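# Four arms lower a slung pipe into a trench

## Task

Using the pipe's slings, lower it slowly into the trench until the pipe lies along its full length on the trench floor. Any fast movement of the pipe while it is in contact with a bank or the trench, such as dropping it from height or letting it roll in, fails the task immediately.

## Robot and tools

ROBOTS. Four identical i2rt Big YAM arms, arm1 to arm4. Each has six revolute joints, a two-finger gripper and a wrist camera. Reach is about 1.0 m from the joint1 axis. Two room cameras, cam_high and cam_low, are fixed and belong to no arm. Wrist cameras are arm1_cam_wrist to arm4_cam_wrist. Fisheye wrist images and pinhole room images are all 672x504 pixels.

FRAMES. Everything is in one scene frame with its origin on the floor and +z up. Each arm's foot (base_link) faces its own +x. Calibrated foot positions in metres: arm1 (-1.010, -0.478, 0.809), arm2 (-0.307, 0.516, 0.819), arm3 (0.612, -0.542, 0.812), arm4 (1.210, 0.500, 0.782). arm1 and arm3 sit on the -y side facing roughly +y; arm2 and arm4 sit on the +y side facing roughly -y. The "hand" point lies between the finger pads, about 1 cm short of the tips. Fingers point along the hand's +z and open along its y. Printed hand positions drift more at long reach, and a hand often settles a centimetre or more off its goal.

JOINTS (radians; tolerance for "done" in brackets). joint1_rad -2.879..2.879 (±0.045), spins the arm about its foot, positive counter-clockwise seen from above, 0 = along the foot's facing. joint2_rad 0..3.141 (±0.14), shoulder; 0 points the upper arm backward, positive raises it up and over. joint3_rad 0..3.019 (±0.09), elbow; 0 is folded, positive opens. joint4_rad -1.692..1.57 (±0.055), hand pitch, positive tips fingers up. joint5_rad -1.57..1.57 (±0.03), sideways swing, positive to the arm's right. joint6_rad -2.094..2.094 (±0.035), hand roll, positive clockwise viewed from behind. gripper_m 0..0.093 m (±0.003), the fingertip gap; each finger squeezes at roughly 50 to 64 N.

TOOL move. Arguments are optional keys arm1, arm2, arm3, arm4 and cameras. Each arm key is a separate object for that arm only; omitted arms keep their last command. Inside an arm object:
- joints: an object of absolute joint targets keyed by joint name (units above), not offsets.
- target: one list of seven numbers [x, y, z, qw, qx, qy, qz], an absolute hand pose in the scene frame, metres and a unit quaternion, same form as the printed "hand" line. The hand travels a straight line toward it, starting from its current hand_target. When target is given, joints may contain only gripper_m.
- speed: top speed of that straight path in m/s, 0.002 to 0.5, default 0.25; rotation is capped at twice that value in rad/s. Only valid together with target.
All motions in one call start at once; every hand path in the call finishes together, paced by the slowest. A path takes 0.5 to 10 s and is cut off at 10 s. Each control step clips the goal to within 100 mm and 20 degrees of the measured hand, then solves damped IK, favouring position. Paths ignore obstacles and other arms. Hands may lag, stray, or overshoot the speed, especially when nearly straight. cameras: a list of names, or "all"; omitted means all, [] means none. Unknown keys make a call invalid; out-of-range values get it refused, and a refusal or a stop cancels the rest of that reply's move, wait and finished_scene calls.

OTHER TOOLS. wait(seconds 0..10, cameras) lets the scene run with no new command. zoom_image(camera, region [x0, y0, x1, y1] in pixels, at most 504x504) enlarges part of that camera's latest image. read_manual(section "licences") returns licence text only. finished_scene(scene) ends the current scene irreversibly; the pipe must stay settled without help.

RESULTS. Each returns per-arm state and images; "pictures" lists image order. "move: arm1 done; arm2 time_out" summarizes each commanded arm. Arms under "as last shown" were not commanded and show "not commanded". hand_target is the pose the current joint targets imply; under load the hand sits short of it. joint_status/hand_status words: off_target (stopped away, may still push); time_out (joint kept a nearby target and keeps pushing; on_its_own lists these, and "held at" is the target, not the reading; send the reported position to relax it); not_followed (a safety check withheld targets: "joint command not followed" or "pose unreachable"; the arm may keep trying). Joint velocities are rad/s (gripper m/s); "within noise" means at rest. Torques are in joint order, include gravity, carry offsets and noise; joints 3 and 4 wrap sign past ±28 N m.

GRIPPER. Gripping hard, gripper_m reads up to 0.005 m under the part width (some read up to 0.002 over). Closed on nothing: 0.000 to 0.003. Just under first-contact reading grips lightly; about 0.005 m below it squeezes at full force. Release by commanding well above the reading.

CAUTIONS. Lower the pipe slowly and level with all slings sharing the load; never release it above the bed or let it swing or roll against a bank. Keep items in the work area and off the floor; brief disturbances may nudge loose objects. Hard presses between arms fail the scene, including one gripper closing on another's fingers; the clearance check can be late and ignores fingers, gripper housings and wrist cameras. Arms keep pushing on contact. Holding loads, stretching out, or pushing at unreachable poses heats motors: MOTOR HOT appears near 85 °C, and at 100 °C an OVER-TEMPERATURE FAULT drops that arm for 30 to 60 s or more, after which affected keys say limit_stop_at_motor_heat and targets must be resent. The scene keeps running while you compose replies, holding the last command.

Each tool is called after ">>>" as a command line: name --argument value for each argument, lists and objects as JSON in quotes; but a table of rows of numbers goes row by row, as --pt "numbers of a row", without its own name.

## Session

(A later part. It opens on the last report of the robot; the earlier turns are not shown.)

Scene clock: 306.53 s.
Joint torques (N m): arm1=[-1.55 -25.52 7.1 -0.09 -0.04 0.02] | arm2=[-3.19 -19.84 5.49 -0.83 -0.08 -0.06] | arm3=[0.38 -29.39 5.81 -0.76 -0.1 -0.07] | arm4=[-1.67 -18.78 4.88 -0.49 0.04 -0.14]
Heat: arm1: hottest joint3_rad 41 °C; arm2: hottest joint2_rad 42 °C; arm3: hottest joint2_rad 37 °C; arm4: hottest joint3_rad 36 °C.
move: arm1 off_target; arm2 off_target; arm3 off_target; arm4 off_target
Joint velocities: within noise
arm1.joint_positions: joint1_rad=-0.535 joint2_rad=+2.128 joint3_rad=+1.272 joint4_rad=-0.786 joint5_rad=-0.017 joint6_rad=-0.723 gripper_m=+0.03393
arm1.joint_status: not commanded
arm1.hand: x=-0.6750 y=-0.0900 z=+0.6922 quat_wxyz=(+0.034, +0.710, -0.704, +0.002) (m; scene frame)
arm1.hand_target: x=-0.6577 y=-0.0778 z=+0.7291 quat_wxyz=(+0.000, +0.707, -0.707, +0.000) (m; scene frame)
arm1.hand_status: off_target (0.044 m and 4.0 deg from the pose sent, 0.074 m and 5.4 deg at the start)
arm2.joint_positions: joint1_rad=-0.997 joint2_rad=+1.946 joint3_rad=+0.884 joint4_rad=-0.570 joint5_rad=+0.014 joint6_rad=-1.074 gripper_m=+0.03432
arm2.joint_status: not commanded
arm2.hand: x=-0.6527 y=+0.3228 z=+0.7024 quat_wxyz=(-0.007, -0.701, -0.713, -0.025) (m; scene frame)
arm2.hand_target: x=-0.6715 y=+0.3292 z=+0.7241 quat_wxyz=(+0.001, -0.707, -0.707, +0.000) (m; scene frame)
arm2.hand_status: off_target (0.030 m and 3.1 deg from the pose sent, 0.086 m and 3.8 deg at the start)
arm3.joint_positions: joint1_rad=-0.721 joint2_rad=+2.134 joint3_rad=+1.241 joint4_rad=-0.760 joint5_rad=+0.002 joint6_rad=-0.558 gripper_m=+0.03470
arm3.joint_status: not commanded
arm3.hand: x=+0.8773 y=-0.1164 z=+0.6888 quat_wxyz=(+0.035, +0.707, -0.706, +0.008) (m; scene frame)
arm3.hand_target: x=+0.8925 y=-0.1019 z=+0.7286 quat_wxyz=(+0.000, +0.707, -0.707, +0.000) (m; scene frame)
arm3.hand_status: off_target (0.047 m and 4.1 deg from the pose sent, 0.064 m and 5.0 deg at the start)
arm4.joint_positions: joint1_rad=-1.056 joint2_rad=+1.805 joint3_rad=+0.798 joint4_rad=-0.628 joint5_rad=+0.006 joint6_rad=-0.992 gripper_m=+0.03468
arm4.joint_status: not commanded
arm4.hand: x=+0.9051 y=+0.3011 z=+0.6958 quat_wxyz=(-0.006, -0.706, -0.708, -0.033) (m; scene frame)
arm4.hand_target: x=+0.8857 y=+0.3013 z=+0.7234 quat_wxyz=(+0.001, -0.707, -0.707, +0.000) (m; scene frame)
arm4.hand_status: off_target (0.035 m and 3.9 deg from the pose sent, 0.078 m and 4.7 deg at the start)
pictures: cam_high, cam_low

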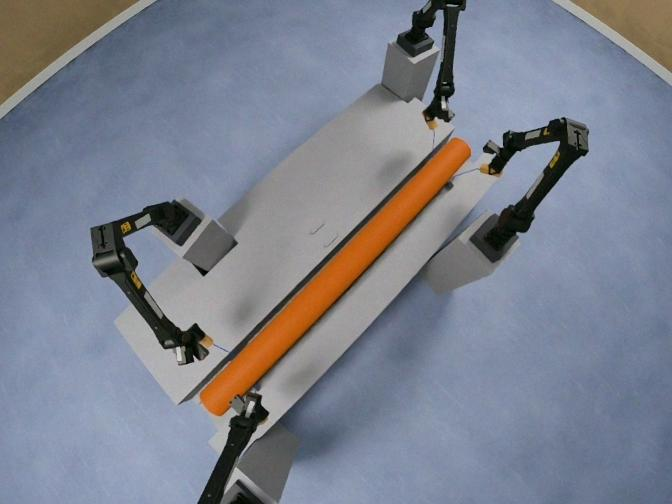

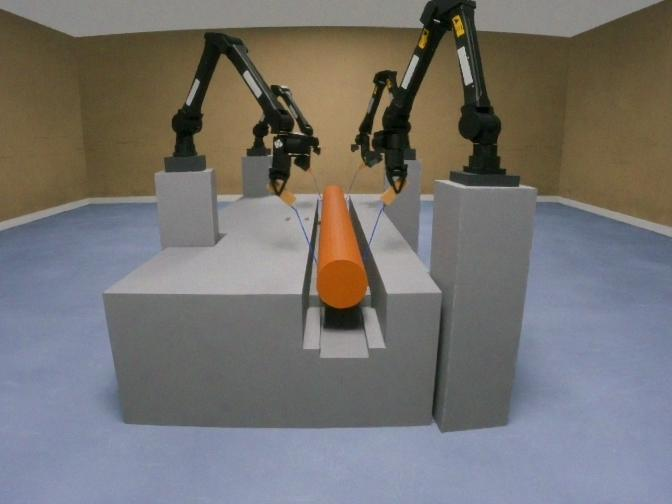

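>>> move --arm1 '{"target": [-0.657, -0.077, 0.675, 0, 0.7071, -0.7071, 0], "speed": 0.05}' --arm2 '{"target": [-0.672, 0.329, 0.665, 0, 0.7071, 0.7071, 0], "speed": 0.05}' --arm3 '{"target": [0.893, -0.099, 0.675, 0, 0.7071, -0.7071, 0], "speed": 0.05}' --arm4 '{"target": [0.885, 0.303, 0.665, 0, 0.7071, 0.7071, 0], "speed": 0.05}' --cameras '["cam_high", "cam_low"]'

>>> zoom_image --camera "cam_low" --region '[270, 170, 410, 370]'

Scene clock: 311.43 s.
Joint torques (N m): arm1=[-1.61 -24.59 6.12 0.02 -0.03 -0.01] | arm2=[-3.43 -20.19 4.85 -0.88 -0.08 -0.07] | arm3=[0.38 -29.1 5.46 -0.73 -0.11 -0.04] | arm4=[-1.79 -19.08 3.15 -0.42 0.11 -0.1]
Heat: arm1: hottest joint3_rad 40 °C; arm2: hottest joint2_rad 42 °C; arm3: hottest joint2_rad 37 °C; arm4: hottest joint3_rad 36 °C.
move: arm1 off_target; arm2 off_target; arm3 off_target; arm4 off_target
Joint velocities: within noise
arm1.joint_positions: joint1_rad=-0.533 joint2_rad=+2.227 joint3_rad=+1.272 joint4_rad=-0.677 joint5_rad=-0.017 joint6_rad=-0.722 gripper_m=+0.03393
arm1.joint_status: not commanded
arm1.hand: x=-0.6752 y=-0.0900 z=+0.6421 quat_wxyz=(+0.029, +0.710, -0.703, +0.002) (m; scene frame)
arm1.hand_target: x=-0.6576 y=-0.0776 z=+0.6742 quat_wxyz=(+0.000, +0.707, -0.707, +0.000) (m; scene frame)
arm1.hand_status: off_target (0.040 m and 3.4 deg from the pose sent, 0.028 m and 4.0 deg at the start)
arm2.joint_positions: joint1_rad=-0.999 joint2_rad=+2.096 joint3_rad=+0.884 joint4_rad=-0.418 joint5_rad=+0.014 joint6_rad=-1.076 gripper_m=+0.03432
arm2.joint_status: not commanded
arm2.hand: x=-0.6490 y=+0.3247 z=+0.6442 quat_wxyz=(-0.007, -0.701, -0.713, -0.023) (m; scene frame)
arm2.hand_target: x=-0.6714 y=+0.3292 z=+0.6642 quat_wxyz=(+0.001, -0.707, -0.707, +0.000) (m; scene frame)
arm2.hand_status: off_target (0.031 m and 3.0 deg from the pose sent, 0.043 m and 3.1 deg at the start)
arm3.joint_positions: joint1_rad=-0.721 joint2_rad=+2.238 joint3_rad=+1.241 joint4_rad=-0.652 joint5_rad=+0.002 joint6_rad=-0.558 gripper_m=+0.03470
arm3.joint_status: not commanded
arm3.hand: x=+0.8758 y=-0.1187 z=+0.6369 quat_wxyz=(+0.034, +0.707, -0.706, +0.007) (m; scene frame)
arm3.hand_target: x=+0.8926 y=-0.0999 z=+0.6740 quat_wxyz=(+0.000, +0.707, -0.707, +0.000) (m; scene frame)
arm3.hand_status: off_target (0.046 m and 3.9 deg from the pose sent, 0.027 m and 4.1 deg at the start)
arm4.joint_positions: joint1_rad=-1.059 joint2_rad=+1.958 joint3_rad=+0.791 joint4_rad=-0.455 joint5_rad=+0.004 joint6_rad=-0.999 gripper_m=+0.03468
arm4.joint_status: not commanded
arm4.hand: x=+0.9038 y=+0.3007 z=+0.6399 quat_wxyz=(-0.006, -0.704, -0.709, -0.026) (m; scene frame)
arm4.hand_target: x=+0.8855 y=+0.3032 z=+0.6635 quat_wxyz=(+0.001, -0.707, -0.707, +0.000) (m; scene frame)
arm4.hand_status: off_target (0.031 m and 3.1 deg from the pose sent, 0.037 m and 3.9 deg at the start)
pictures: cam_high, cam_low

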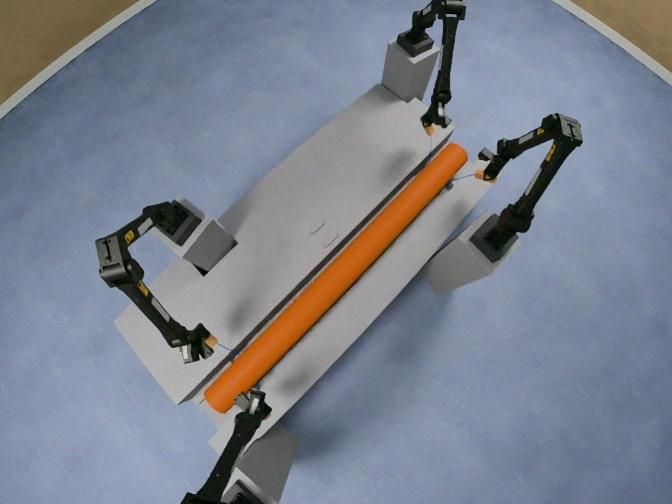

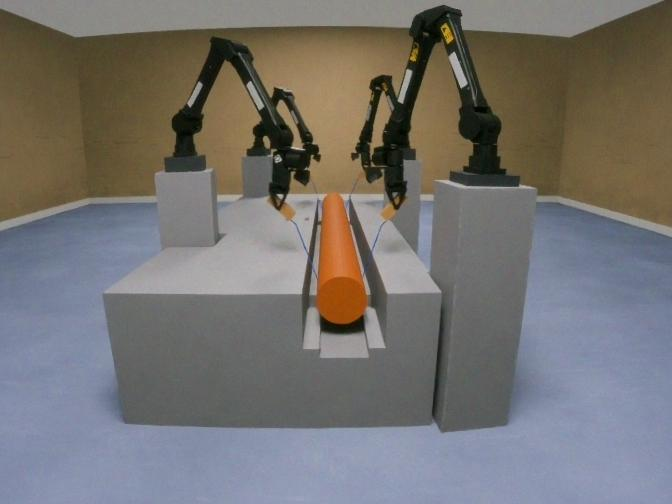

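Scaled by 2.520.

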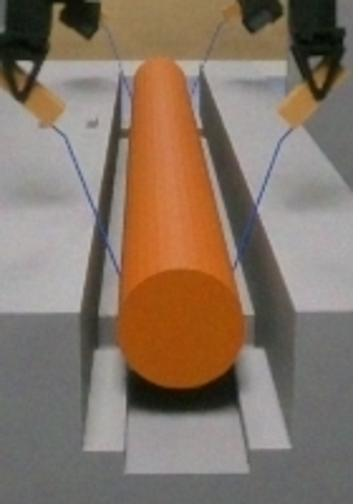

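>>> move --arm1 '{"target": [-0.657, -0.077, 0.630, 0, 0.7071, -0.7071, 0], "speed": 0.03}' --arm2 '{"target": [-0.672, 0.329, 0.620, 0, 0.7071, 0.7071, 0], "speed": 0.03}' --arm3 '{"target": [0.893, -0.098, 0.630, 0, 0.7071, -0.7071, 0], "speed": 0.03}' --arm4 '{"target": [0.885, 0.304, 0.620, 0, 0.7071, 0.7071, 0], "speed": 0.03}' --cameras '["cam_high", "cam_low"]'

>>> zoom_image --camera "cam_low" --region '[270, 170, 410, 370]'

Scene clock: 317.27 s.
Joint torques (N m): arm1=[-1.55 -23.71 6.42 -0.1 0.04 -0.02] | arm2=[-3.31 -19.84 3.97 -0.84 -0.04 -0.06] | arm3=[0.56 -27.52 5.33 -0.79 -0.06 -0.05] | arm4=[-1.79 -18.49 2.89 -0.4 0.18 -0.11]
Heat: arm1: hottest joint3_rad 39 °C; arm2: hottest joint2_rad 41 °C; arm3: hottest joint2_rad 38 °C; arm4: hottest joint3_rad 35 °C.
move: arm1 off_target; arm2 off_target; arm3 off_target; arm4 off_target
Joint velocities: within noise
arm1.joint_positions: joint1_rad=-0.532 joint2_rad=+2.300 joint3_rad=+1.272 joint4_rad=-0.593 joint5_rad=-0.019 joint6_rad=-0.721 gripper_m=+0.03393
arm1.joint_status: not commanded
arm1.hand: x=-0.6776 y=-0.0916 z=+0.6049 quat_wxyz=(+0.024, +0.711, -0.703, +0.000) (m; scene frame)
arm1.hand_target: x=-0.6574 y=-0.0776 z=+0.6300 quat_wxyz=(+0.000, +0.707, -0.707, +0.000) (m; scene frame)
arm1.hand_status: off_target (0.036 m and 2.8 deg from the pose sent, 0.025 m and 3.4 deg at the start)
arm2.joint_positions: joint1_rad=-1.000 joint2_rad=+2.210 joint3_rad=+0.904 joint4_rad=-0.317 joint5_rad=+0.013 joint6_rad=-1.079 gripper_m=+0.03432
arm2.joint_status: not commanded
arm2.hand: x=-0.6485 y=+0.3248 z=+0.6029 quat_wxyz=(-0.007, -0.701, -0.713, -0.020) (m; scene frame)
arm2.hand_target: x=-0.6716 y=+0.3292 z=+0.6196 quat_wxyz=(+0.001, -0.707, -0.707, +0.000) (m; scene frame)
arm2.hand_status: off_target (0.029 m and 2.6 deg from the pose sent, 0.034 m and 3.0 deg at the start)
arm3.joint_positions: joint1_rad=-0.721 joint2_rad=+2.315 joint3_rad=+1.255 joint4_rad=-0.572 joint5_rad=+0.000 joint6_rad=-0.558 gripper_m=+0.03470
arm3.joint_status: not commanded
arm3.hand: x=+0.8771 y=-0.1155 z=+0.6016 quat_wxyz=(+0.025, +0.708, -0.706, +0.005) (m; scene frame)
arm3.hand_target: x=+0.8927 y=-0.0987 z=+0.6296 quat_wxyz=(+0.000, +0.707, -0.707, +0.000) (m; scene frame)
arm3.hand_status: off_target (0.037 m and 2.9 deg from the pose sent, 0.028 m and 3.9 deg at the start)
arm4.joint_positions: joint1_rad=-1.062 joint2_rad=+2.073 joint3_rad=+0.791 joint4_rad=-0.335 joint5_rad=+0.002 joint6_rad=-1.003 gripper_m=+0.03468
arm4.joint_status: not commanded
arm4.hand: x=+0.9070 y=+0.3035 z=+0.5991 quat_wxyz=(-0.007, -0.704, -0.709, -0.023) (m; scene frame)
arm4.hand_target: x=+0.8856 y=+0.3043 z=+0.6190 quat_wxyz=(+0.001, -0.707, -0.707, +0.000) (m; scene frame)
arm4.hand_status: off_target (0.030 m and 2.8 deg from the pose sent, 0.028 m and 3.1 deg at the start)
pictures: cam_high, cam_low

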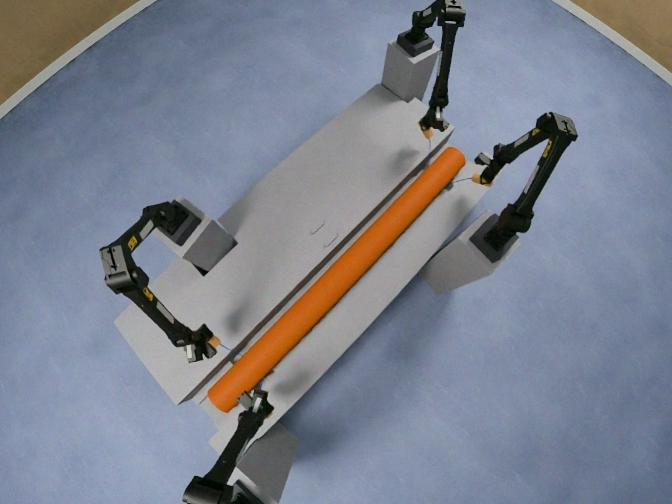

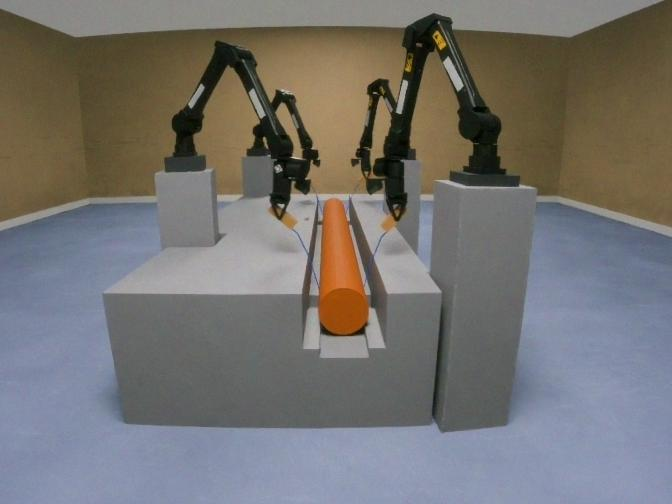

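Scaled by 2.520.

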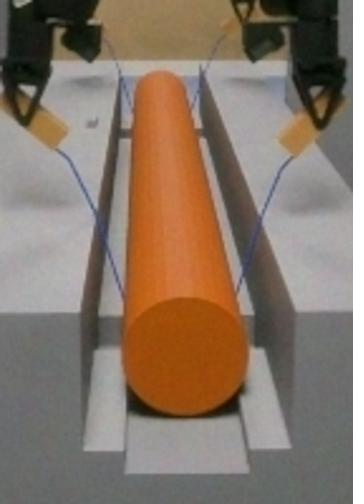

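>>> move --arm1 '{"target": [-0.657, -0.080, 0.585, 0, 0.7071, -0.7071, 0], "speed": 0.03}' --arm2 '{"target": [-0.672, 0.326, 0.575, 0, 0.7071, 0.7071, 0], "speed": 0.03}' --arm3 '{"target": [0.893, -0.100, 0.585, 0, 0.7071, -0.7071, 0], "speed": 0.03}' --arm4 '{"target": [0.885, 0.302, 0.575, 0, 0.7071, 0.7071, 0], "speed": 0.03}' --cameras '["cam_high", "cam_low"]'

>>> zoom_image --camera "cam_low" --region '[270, 170, 410, 370]'

Scene clock: 322.77 s.
Joint torques (N m): arm1=[-1.73 -19.6 6.34 0.36 0.18 -0.02] | arm2=[-2.49 -17.14 3.88 -0.36 0.09 0.06] | arm3=[0.32 -22.01 5.85 0.42 -0.06 -0.06] | arm4=[-0.32 -13.74 3.56 0.61 0.1 -0.01]
Heat: arm1: hottest joint3_rad 39 °C; arm2: hottest joint2_rad 40 °C; arm3: hottest joint2_rad 37 °C; arm4: hottest joint3_rad 34 °C.
move: arm1 off_target; arm2 off_target; arm3 off_target; arm4 off_target
Joint velocities: within noise
arm1.joint_positions: joint1_rad=-0.530 joint2_rad=+2.355 joint3_rad=+1.290 joint4_rad=-0.535 joint5_rad=-0.022 joint6_rad=-0.721 gripper_m=+0.03393
arm1.joint_status: not commanded
arm1.hand: x=-0.6744 y=-0.0867 z=+0.5808 quat_wxyz=(+0.014, +0.711, -0.703, -0.002) (m; scene frame)
arm1.hand_target: x=-0.6571 y=-0.0803 z=+0.5855 quat_wxyz=(+0.000, +0.707, -0.707, +0.000) (m; scene frame)
arm1.hand_status: off_target (0.019 m and 1.7 deg from the pose sent, 0.031 m and 2.9 deg at the start)
arm2.joint_positions: joint1_rad=-1.007 joint2_rad=+2.301 joint3_rad=+0.941 joint4_rad=-0.246 joint5_rad=+0.009 joint6_rad=-1.083 gripper_m=+0.03433
arm2.joint_status: not commanded
arm2.hand: x=-0.6558 y=+0.3224 z=+0.5715 quat_wxyz=(-0.006, -0.702, -0.712, -0.011) (m; scene frame)
arm2.hand_target: x=-0.6717 y=+0.3261 z=+0.5752 quat_wxyz=(+0.000, -0.707, -0.707, +0.000) (m; scene frame)
arm2.hand_status: off_target (0.017 m and 1.7 deg from the pose sent, 0.036 m and 2.6 deg at the start)
arm3.joint_positions: joint1_rad=-0.721 joint2_rad=+2.347 joint3_rad=+1.270 joint4_rad=-0.526 joint5_rad=+0.000 joint6_rad=-0.558 gripper_m=+0.03470
arm3.joint_status: not commanded
arm3.hand: x=+0.8814 y=-0.1084 z=+0.5880 quat_wxyz=(+0.011, +0.708, -0.706, +0.001) (m; scene frame)
arm3.hand_target: x=+0.8928 y=-0.1004 z=+0.5854 quat_wxyz=(+0.000, +0.707, -0.707, +0.000) (m; scene frame)
arm3.hand_status: off_target (0.015 m and 1.3 deg from the pose sent, 0.028 m and 2.9 deg at the start)
arm4.joint_positions: joint1_rad=-1.079 joint2_rad=+2.148 joint3_rad=+0.806 joint4_rad=-0.260 joint5_rad=+0.003 joint6_rad=-1.009 gripper_m=+0.03468
arm4.joint_status: not commanded
arm4.hand: x=+0.9010 y=+0.3072 z=+0.5742 quat_wxyz=(-0.005, -0.708, -0.706, -0.016) (m; scene frame)
arm4.hand_target: x=+0.8852 y=+0.3022 z=+0.5754 quat_wxyz=(+0.000, -0.707, -0.707, +0.000) (m; scene frame)
arm4.hand_status: off_target (0.017 m and 1.9 deg from the pose sent, 0.033 m and 2.8 deg at the start)
pictures: cam_high, cam_low

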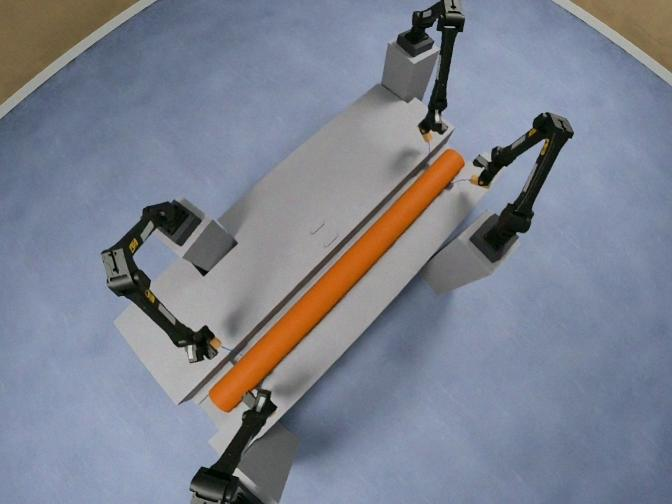

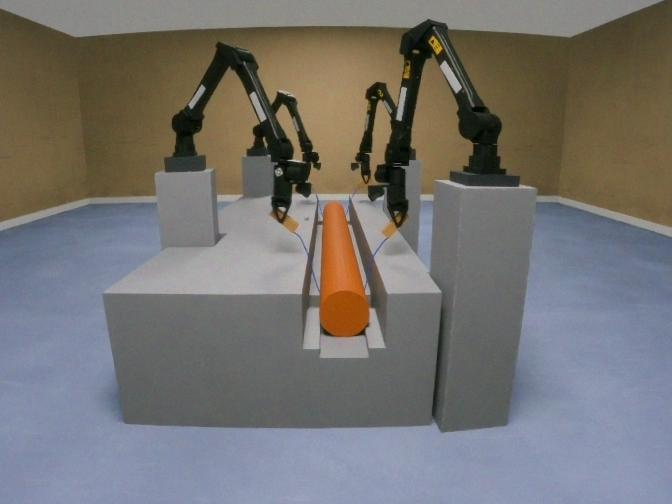

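Scaled by 2.520.

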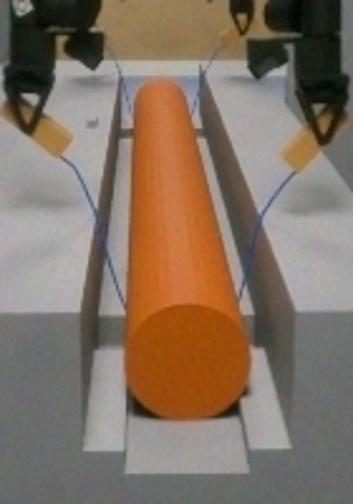

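>>> move --arm1 '{"target": [-0.665, -0.125, 0.472, 0, 0.7071, -0.7071, 0], "speed": 0.06}' --arm2 '{"target": [-0.672, 0.306, 0.470, 0, 0.7071, 0.7071, 0], "speed": 0.06}' --arm3 '{"target": [0.888, -0.130, 0.468, 0, 0.7071, -0.7071, 0], "speed": 0.06}' --arm4 '{"target": [0.885, 0.296, 0.470, 0, 0.7071, 0.7071, 0], "speed": 0.06}'

>>> zoom_image --camera "cam_low" --region '[230, 170, 430, 340]'

Scene clock: 330.30 s.
Joint torques (N m): arm1=[-1.49 -14.15 4.6 2.5 0.42 0.08] | arm2=[0.79 -14.1 4.92 0.8 -0.57 0.29] | arm3=[1.44 -19.19 5.37 1.18 -0.03 0.17] | arm4=[2.14 -13.27 3.06 1.2 -0.23 0.16]
Heat: arm1: hottest joint3_rad 38 °C; arm2: hottest joint2_rad 40 °C; arm3: hottest joint2_rad 36 °C; arm4: hottest joint3_rad 34 °C.
move: arm1 off_target; arm2 off_target; arm3 off_target; arm4 off_target
Joint velocities: within noise
arm1.joint_positions: joint1_rad=-0.580 joint2_rad=+2.499 joint3_rad=+1.290 joint4_rad=-0.355 joint5_rad=-0.028 joint6_rad=-0.783 gripper_m=+0.03393
arm1.joint_status: not commanded
arm1.hand: x=-0.6636 y=-0.1131 z=+0.5103 quat_wxyz=(-0.005, +0.716, -0.698, -0.006) (m; scene frame)
arm1.hand_target: x=-0.6670 y=-0.1265 z=+0.4751 quat_wxyz=(+0.000, +0.707, -0.707, +0.000) (m; scene frame)
arm1.hand_status: off_target (0.040 m and 1.7 deg from the pose sent, 0.116 m and 1.7 deg at the start)
arm2.joint_positions: joint1_rad=-1.010 joint2_rad=+2.543 joint3_rad=+1.082 joint4_rad=-0.150 joint5_rad=+0.023 joint6_rad=-1.068 gripper_m=+0.03433
arm2.joint_status: not commanded
arm2.hand: x=-0.6649 y=+0.3205 z=+0.4858 quat_wxyz=(+0.000, -0.708, -0.706, -0.016) (m; scene frame)
arm2.hand_target: x=-0.6712 y=+0.3065 z=+0.4712 quat_wxyz=(+0.000, -0.707, -0.707, +0.000) (m; scene frame)
arm2.hand_status: off_target (0.023 m and 1.8 deg from the pose sent, 0.104 m and 1.7 deg at the start)
arm3.joint_positions: joint1_rad=-0.758 joint2_rad=+2.568 joint3_rad=+1.298 joint4_rad=-0.335 joint5_rad=-0.001 joint6_rad=-0.604 gripper_m=+0.03470
arm3.joint_status: not commanded
arm3.hand: x=+0.8825 y=-0.1397 z=+0.4853 quat_wxyz=(+0.012, +0.711, -0.703, +0.000) (m; scene frame)
arm3.hand_target: x=+0.8875 y=-0.1307 z=+0.4691 quat_wxyz=(+0.000, +0.707, -0.707, +0.000) (m; scene frame)
arm3.hand_status: off_target (0.021 m and 1.5 deg from the pose sent, 0.122 m and 1.3 deg at the start)
arm4.joint_positions: joint1_rad=-1.104 joint2_rad=+2.438 joint3_rad=+0.919 joint4_rad=-0.092 joint5_rad=+0.010 joint6_rad=-1.013 gripper_m=+0.03468
arm4.joint_status: not commanded
arm4.hand: x=+0.8962 y=+0.3158 z=+0.4777 quat_wxyz=(-0.002, -0.716, -0.698, -0.021) (m; scene frame)
arm4.hand_target: x=+0.8856 y=+0.2963 z=+0.4711 quat_wxyz=(+0.000, -0.707, -0.707, +0.000) (m; scene frame)
arm4.hand_status: off_target (0.024 m and 2.8 deg from the pose sent, 0.106 m and 1.9 deg at the start)
pictures: arm1_cam_wrist, arm2_cam_wrist, arm3_cam_wrist, arm4_cam_wrist, cam_high, cam_low

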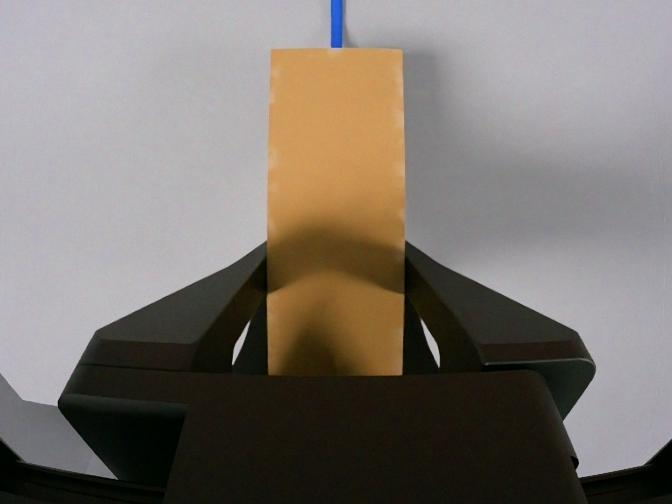

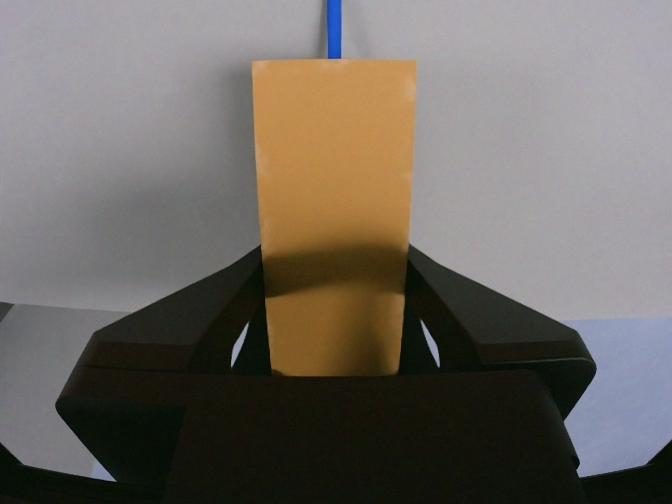

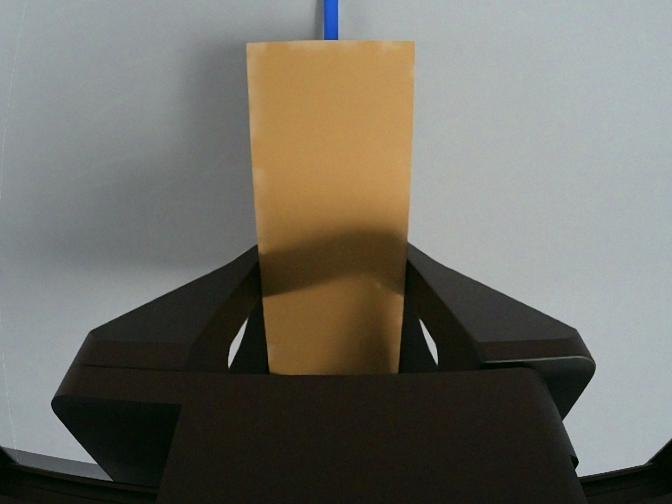

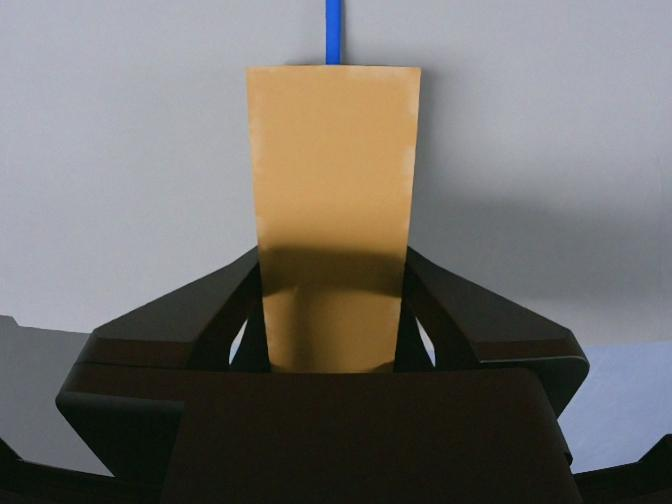

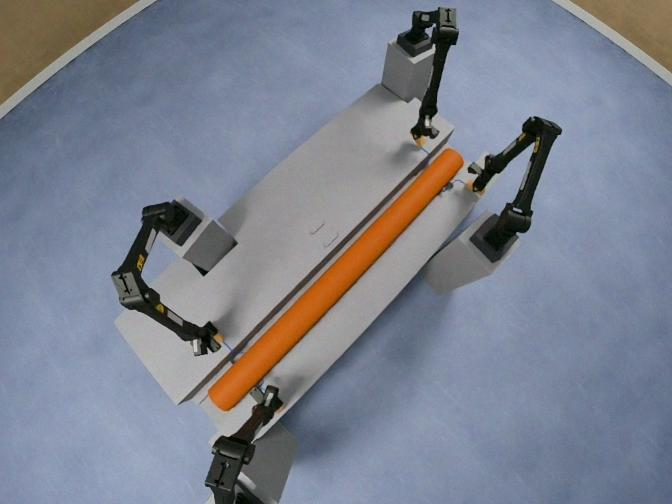

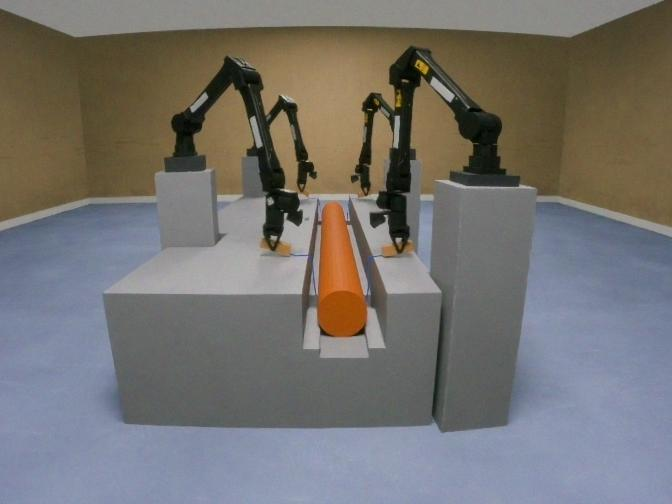

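Scaled by 2.520.

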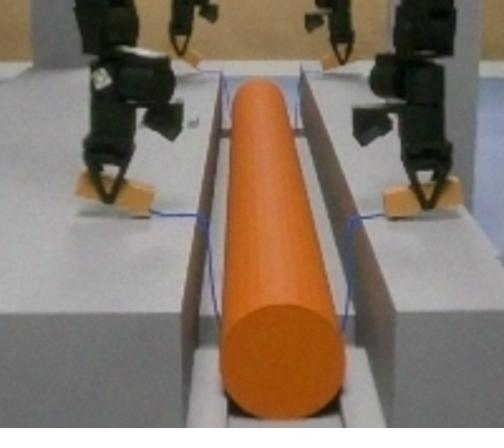

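>>> move --arm1 '{"target": [-0.667, -0.13, 0.44, 0, 0.7071, -0.7071, 0], "speed": 0.06}' --arm2 '{"target": [-0.672, 0.302, 0.45, 0, 0.7071, 0.7071, 0], "speed": 0.06}' --arm3 '{"target": [0.888, -0.132, 0.448, 0, 0.7071, -0.7071, 0], "speed": 0.06}' --arm4 '{"target": [0.885, 0.29, 0.455, 0, 0.7071, 0.7071, 0], "speed": 0.06}' --cameras '["cam_high", "cam_low"]'

>>> zoom_image --camera "cam_low" --region '[230, 170, 430, 340]'

Scene clock: 335.07 s.
Joint torques (N m): arm1=[0.26 -16.56 5.18 1.39 -0.01 0.09] | arm2=[1.44 -14.86 4.51 0.59 -0.33 0.26] | arm3=[1.26 -19.78 4.89 0.94 -0.07 0.14] | arm4=[1.9 -13.04 2.69 1.05 -0.02 0.32]
Heat: arm1: hottest joint3_rad 37 °C; arm2: hottest joint2_rad 39 °C; arm3: hottest joint2_rad 36 °C; arm4: hottest joint3_rad 34 °C.
move: arm1 off_target; arm2 off_target; arm3 off_target; arm4 off_target
Joint velocities: within noise
arm1.joint_positions: joint1_rad=-0.600 joint2_rad=+2.609 joint3_rad=+1.314 joint4_rad=-0.288 joint5_rad=-0.017 joint6_rad=-0.783 gripper_m=+0.03393
arm1.joint_status: not commanded
arm1.hand: x=-0.6679 y=-0.1356 z=+0.4612 quat_wxyz=(+0.005, +0.709, -0.706, +0.000) (m; scene frame)
arm1.hand_target: x=-0.6675 y=-0.1307 z=+0.4412 quat_wxyz=(+0.000, +0.707, -0.707, +0.000) (m; scene frame)
arm1.hand_status: off_target (0.022 m and 0.6 deg from the pose sent, 0.072 m and 1.7 deg at the start)
arm2.joint_positions: joint1_rad=-1.010 joint2_rad=+2.604 joint3_rad=+1.125 joint4_rad=-0.130 joint5_rad=+0.017 joint6_rad=-1.059 gripper_m=+0.03433
arm2.joint_status: not commanded
arm2.hand: x=-0.6668 y=+0.3179 z=+0.4635 quat_wxyz=(-0.002, -0.711, -0.703, -0.014) (m; scene frame)
arm2.hand_target: x=-0.6714 y=+0.3023 z=+0.4511 quat_wxyz=(+0.000, -0.707, -0.707, +0.000) (m; scene frame)
arm2.hand_status: off_target (0.022 m and 1.8 deg from the pose sent, 0.041 m and 1.8 deg at the start)
arm3.joint_positions: joint1_rad=-0.759 joint2_rad=+2.620 joint3_rad=+1.330 joint4_rad=-0.307 joint5_rad=+0.000 joint6_rad=-0.604 gripper_m=+0.03470
arm3.joint_status: not commanded
arm3.hand: x=+0.8841 y=-0.1385 z=+0.4643 quat_wxyz=(+0.008, +0.711, -0.704, +0.000) (m; scene frame)
arm3.hand_target: x=+0.8875 y=-0.1327 z=+0.4487 quat_wxyz=(+0.000, +0.707, -0.707, +0.000) (m; scene frame)
arm3.hand_status: off_target (0.018 m and 1.1 deg from the pose sent, 0.038 m and 1.5 deg at the start)
arm4.joint_positions: joint1_rad=-1.086 joint2_rad=+2.476 joint3_rad=+0.956 joint4_rad=-0.074 joint5_rad=+0.005 joint6_rad=-1.013 gripper_m=+0.03468
arm4.joint_status: not commanded
arm4.hand: x=+0.8907 y=+0.3036 z=+0.4648 quat_wxyz=(-0.003, -0.710, -0.704, -0.013) (m; scene frame)
arm4.hand_target: x=+0.8854 y=+0.2901 z=+0.4557 quat_wxyz=(+0.000, -0.707, -0.707, +0.000) (m; scene frame)
arm4.hand_status: off_target (0.018 m and 1.5 deg from the pose sent, 0.036 m and 2.8 deg at the start)
pictures: cam_high, cam_low

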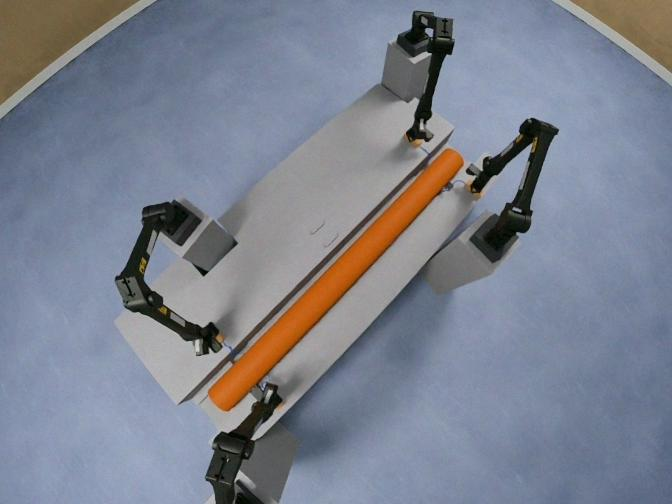

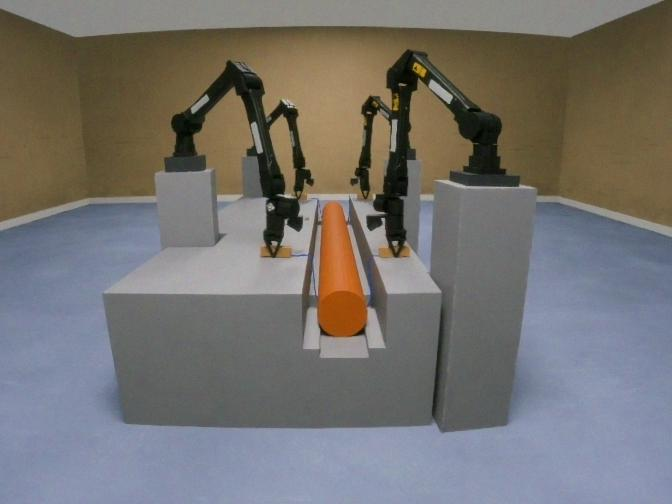

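Scaled by 2.520.

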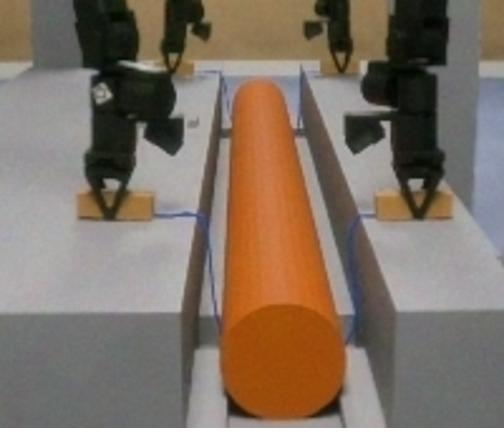

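>>> move --arm1 '{"joints": {"gripper_m": 0.08}}' --arm2 '{"joints": {"gripper_m": 0.08}}' --arm3 '{"joints": {"gripper_m": 0.08}}' --arm4 '{"joints": {"gripper_m": 0.08}}' --cameras '[]'

>>> move --arm1 '{"target": [-0.667, -0.135, 0.62, 0, 0.7071, -0.7071, 0], "speed": 0.15}' --arm2 '{"target": [-0.672, 0.318, 0.62, 0, 0.7071, 0.7071, 0], "speed": 0.15}' --arm3 '{"target": [0.888, -0.138, 0.62, 0, 0.7071, -0.7071, 0], "speed": 0.15}' --arm4 '{"target": [0.885, 0.304, 0.62, 0, 0.7071, 0.7071, 0], "speed": 0.15}'

>>> zoom_image --camera "cam_low" --region '[230, 170, 430, 370]'

>>> zoom_image --camera "cam_high" --region '[140, 80, 520, 440]'

>>> zoom_image --camera "cam_high" --region '[290, 200, 360, 260]'

Scene clock: 341.10 s.
Joint torques (N m): arm1=[0.09 -16.67 4.23 1.16 -0.05 0.07] | arm2=[0.21 -15.38 4.01 0.46 -0.28 0.14] | arm3=[1.26 -21.3 3.06 0.42 -0.28 0.09] | arm4=[0.67 -13.68 2.18 0.92 -0.1 0.23]
Heat: arm1: hottest joint3_rad 37 °C; arm2: hottest joint2_rad 39 °C; arm3: hottest joint2_rad 35 °C; arm4: hottest joint3_rad 33 °C.
move: arm1 done; arm2 done; arm3 done; arm4 done
Joint velocities: within noise
arm1.joint_positions: joint1_rad=-0.594 joint2_rad=+2.616 joint3_rad=+1.329 joint4_rad=-0.282 joint5_rad=-0.017 joint6_rad=-0.778 gripper_m=+0.07992
arm1.joint_status: all done
arm1.hand: x=-0.6649 y=-0.1282 z=+0.4595 quat_wxyz=(-0.002, +0.709, -0.705, +0.000) (m; scene frame)
arm1.hand_target: x=-0.6677 y=-0.1308 z=+0.4411 quat_wxyz=(+0.000, +0.707, -0.707, +0.000) (m; scene frame)
arm1.hand_status: not commanded
arm2.joint_positions: joint1_rad=-0.994 joint2_rad=+2.609 joint3_rad=+1.130 joint4_rad=-0.127 joint5_rad=+0.016 joint6_rad=-1.048 gripper_m=+0.07992
arm2.joint_status: all done
arm2.hand: x=-0.6654 y=+0.3111 z=+0.4618 quat_wxyz=(-0.002, -0.710, -0.704, -0.012) (m; scene frame)
arm2.hand_target: x=-0.6713 y=+0.3024 z=+0.4510 quat_wxyz=(+0.000, -0.707, -0.707, +0.000) (m; scene frame)
arm2.hand_status: not commanded
arm3.joint_positions: joint1_rad=-0.760 joint2_rad=+2.632 joint3_rad=+1.357 joint4_rad=-0.293 joint5_rad=+0.005 joint6_rad=-0.599 gripper_m=+0.07993
arm3.joint_status: all done
arm3.hand: x=+0.8929 y=-0.1280 z=+0.4613 quat_wxyz=(-0.006, +0.708, -0.706, +0.000) (m; scene frame)
arm3.hand_target: x=+0.8877 y=-0.1326 z=+0.4488 quat_wxyz=(+0.000, +0.707, -0.707, +0.000) (m; scene frame)
arm3.hand_status: not commanded
arm4.joint_positions: joint1_rad=-1.068 joint2_rad=+2.482 joint3_rad=+0.963 joint4_rad=-0.072 joint5_rad=+0.007 joint6_rad=-1.005 gripper_m=+0.07987
arm4.joint_status: all done
arm4.hand: x=+0.8923 y=+0.2973 z=+0.4625 quat_wxyz=(-0.001, -0.706, -0.708, -0.011) (m; scene frame)
arm4.hand_target: x=+0.8855 y=+0.2903 z=+0.4557 quat_wxyz=(+0.000, -0.707, -0.707, +0.000) (m; scene frame)
arm4.hand_status: not commanded
pictures: none
No camera images: "cameras" was empty.

Scene clock: 343.00 s.
Joint torques (N m): arm1=[-1.08 -18.78 3.92 0.16 -0.04 -0.07] | arm2=[-1.67 -16.38 3.3 -0.87 -0.21 0.06] | arm3=[0.91 -22.53 3.82 -0.32 -0.27 0.01] | arm4=[-0.32 -14.33 2.41 -0.18 -0.07 -0.01]
Heat: arm1: hottest joint3_rad 37 °C; arm2: hottest joint2_rad 38 °C; arm3: hottest joint2_rad 35 °C; arm4: hottest joint3_rad 33 °C.
move: arm1 done; arm2 done; arm3 done; arm4 done
Joint velocities: within noise
arm1.joint_positions: joint1_rad=-0.597 joint2_rad=+2.222 joint3_rad=+1.146 joint4_rad=-0.486 joint5_rad=-0.017 joint6_rad=-0.778 gripper_m=+0.07993
arm1.joint_status: not commanded
arm1.hand: x=-0.6673 y=-0.1288 z=+0.6191 quat_wxyz=(-0.006, +0.708, -0.706, +0.000) (m; scene frame)
arm1.hand_target: x=-0.6670 y=-0.1349 z=+0.6199 quat_wxyz=(+0.000, +0.707, -0.707, +0.000) (m; scene frame)
arm1.hand_status: done (0.006 m and 0.7 deg from the pose sent, 0.161 m and 0.4 deg at the start)
arm2.joint_positions: joint1_rad=-0.997 joint2_rad=+2.172 joint3_rad=+0.937 joint4_rad=-0.327 joint5_rad=+0.015 joint6_rad=-1.066 gripper_m=+0.07995
arm2.joint_status: not commanded
arm2.hand: x=-0.6750 y=+0.3094 z=+0.6214 quat_wxyz=(+0.003, -0.704, -0.710, +0.009) (m; scene frame)
arm2.hand_target: x=-0.6719 y=+0.3179 z=+0.6200 quat_wxyz=(+0.000, -0.707, -0.707, +0.000) (m; scene frame)
arm2.hand_status: done (0.009 m and 1.2 deg from the pose sent, 0.158 m and 1.4 deg at the start)
arm3.joint_positions: joint1_rad=-0.760 joint2_rad=+2.243 joint3_rad=+1.160 joint4_rad=-0.494 joint5_rad=+0.005 joint6_rad=-0.599 gripper_m=+0.07993
arm3.joint_status: not commanded
arm3.hand: x=+0.8875 y=-0.1368 z=+0.6180 quat_wxyz=(-0.002, +0.708, -0.706, +0.001) (m; scene frame)
arm3.hand_target: x=+0.8881 y=-0.1380 z=+0.6200 quat_wxyz=(+0.000, +0.707, -0.707, +0.000) (m; scene frame)
arm3.hand_status: done (0.002 m and 0.3 deg from the pose sent, 0.159 m and 0.7 deg at the start)
arm4.joint_positions: joint1_rad=-1.083 joint2_rad=+2.024 joint3_rad=+0.806 joint4_rad=-0.341 joint5_rad=+0.007 joint6_rad=-1.013 gripper_m=+0.07992
arm4.joint_status: not commanded
arm4.hand: x=+0.8834 y=+0.2991 z=+0.6181 quat_wxyz=(+0.002, -0.709, -0.706, +0.004) (m; scene frame)
arm4.hand_target: x=+0.8851 y=+0.3041 z=+0.6199 quat_wxyz=(+0.000, -0.707, -0.707, +0.000) (m; scene frame)
arm4.hand_status: done (0.006 m and 0.6 deg from the pose sent, 0.158 m and 1.3 deg at the start)
pictures: arm1_cam_wrist, arm2_cam_wrist, arm3_cam_wrist, arm4_cam_wrist, cam_high, cam_low

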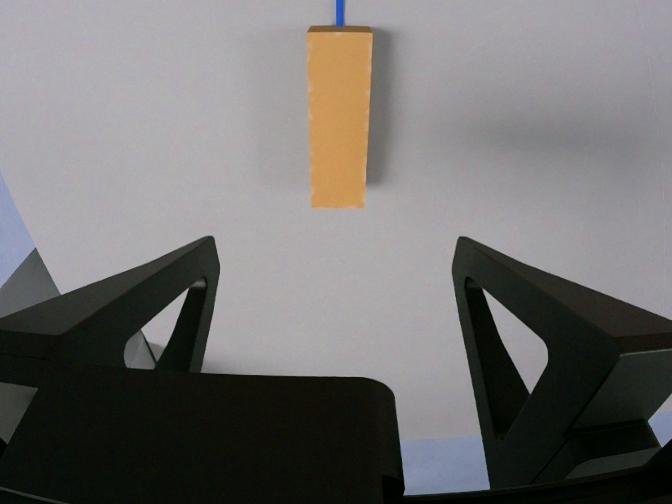

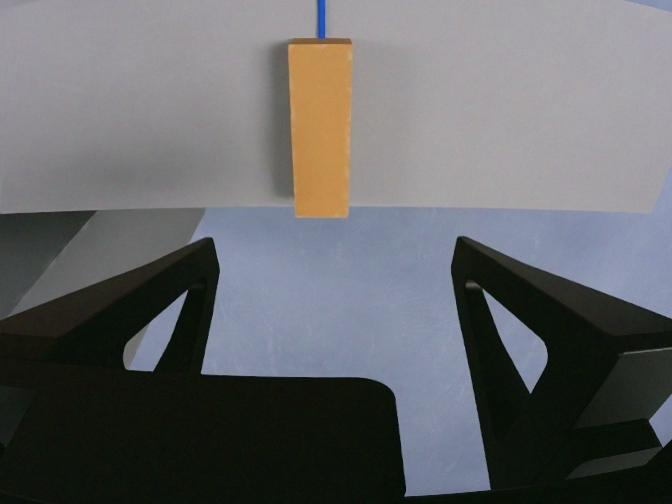

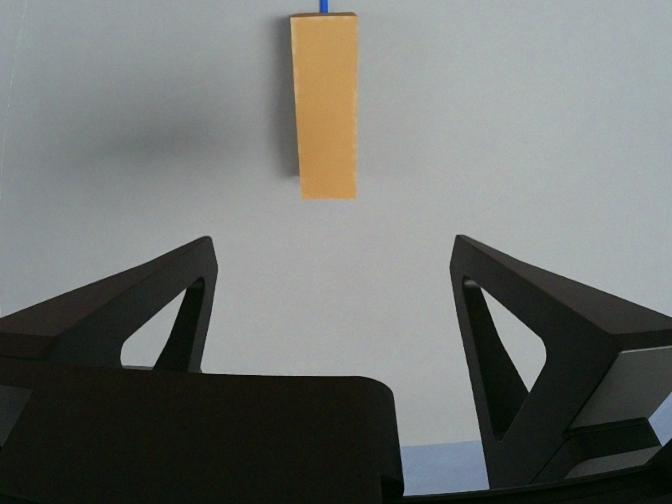

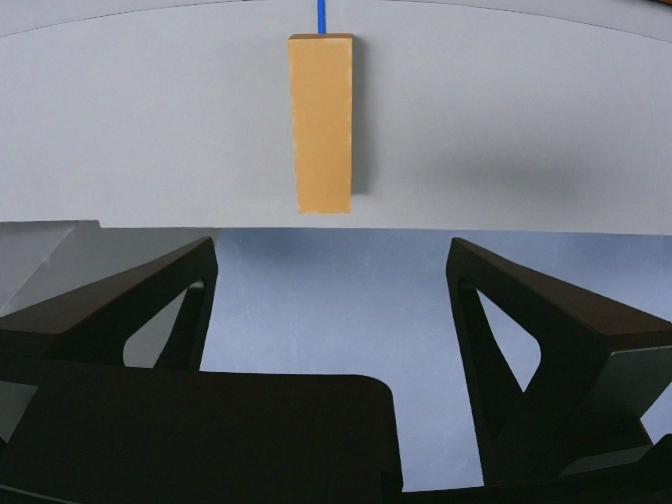

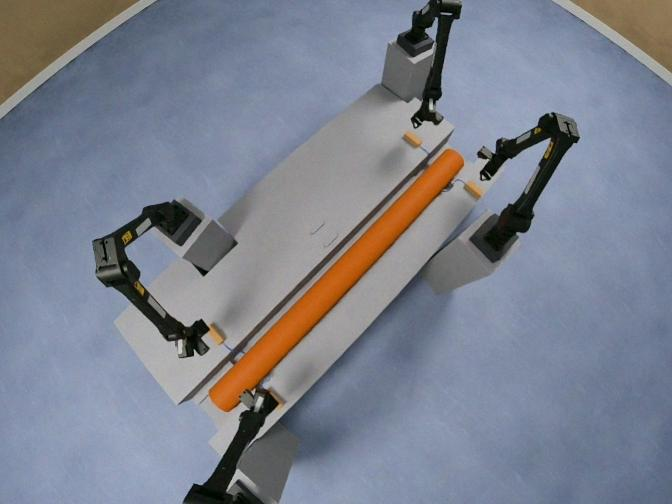

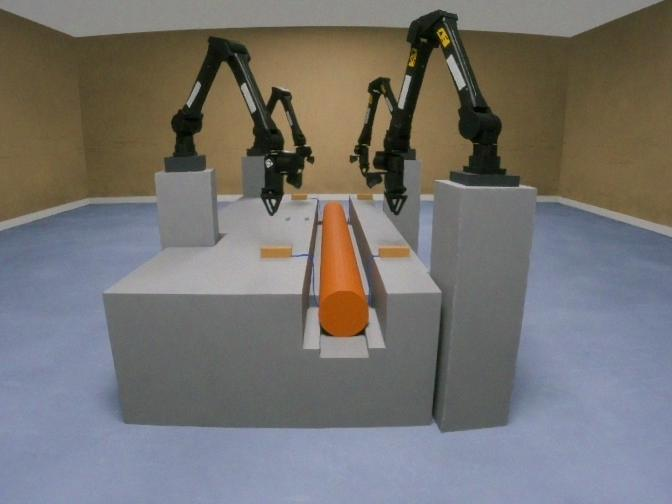

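Scaled by 2.520.

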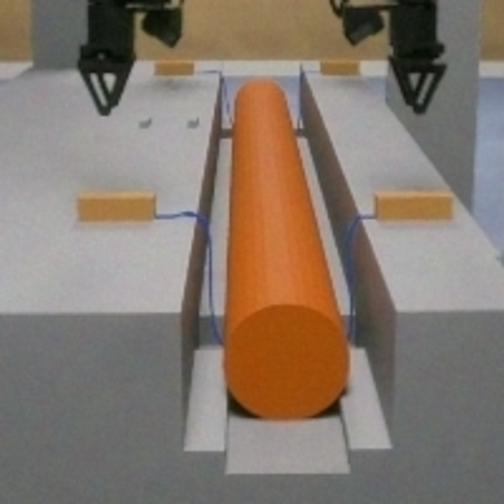

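Scaled by 1.326.

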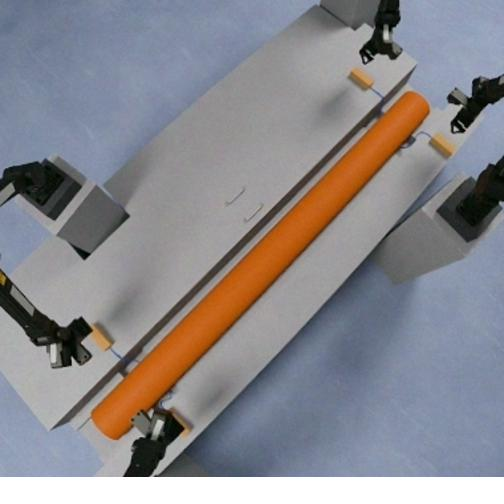

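Scaled by 7.200.

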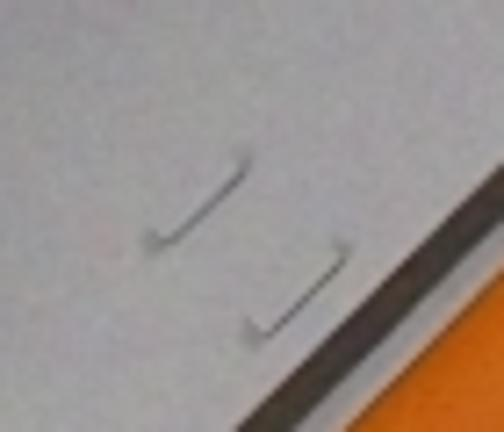

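>>> finished_scene --scene 1

The scene is finished: the task was done.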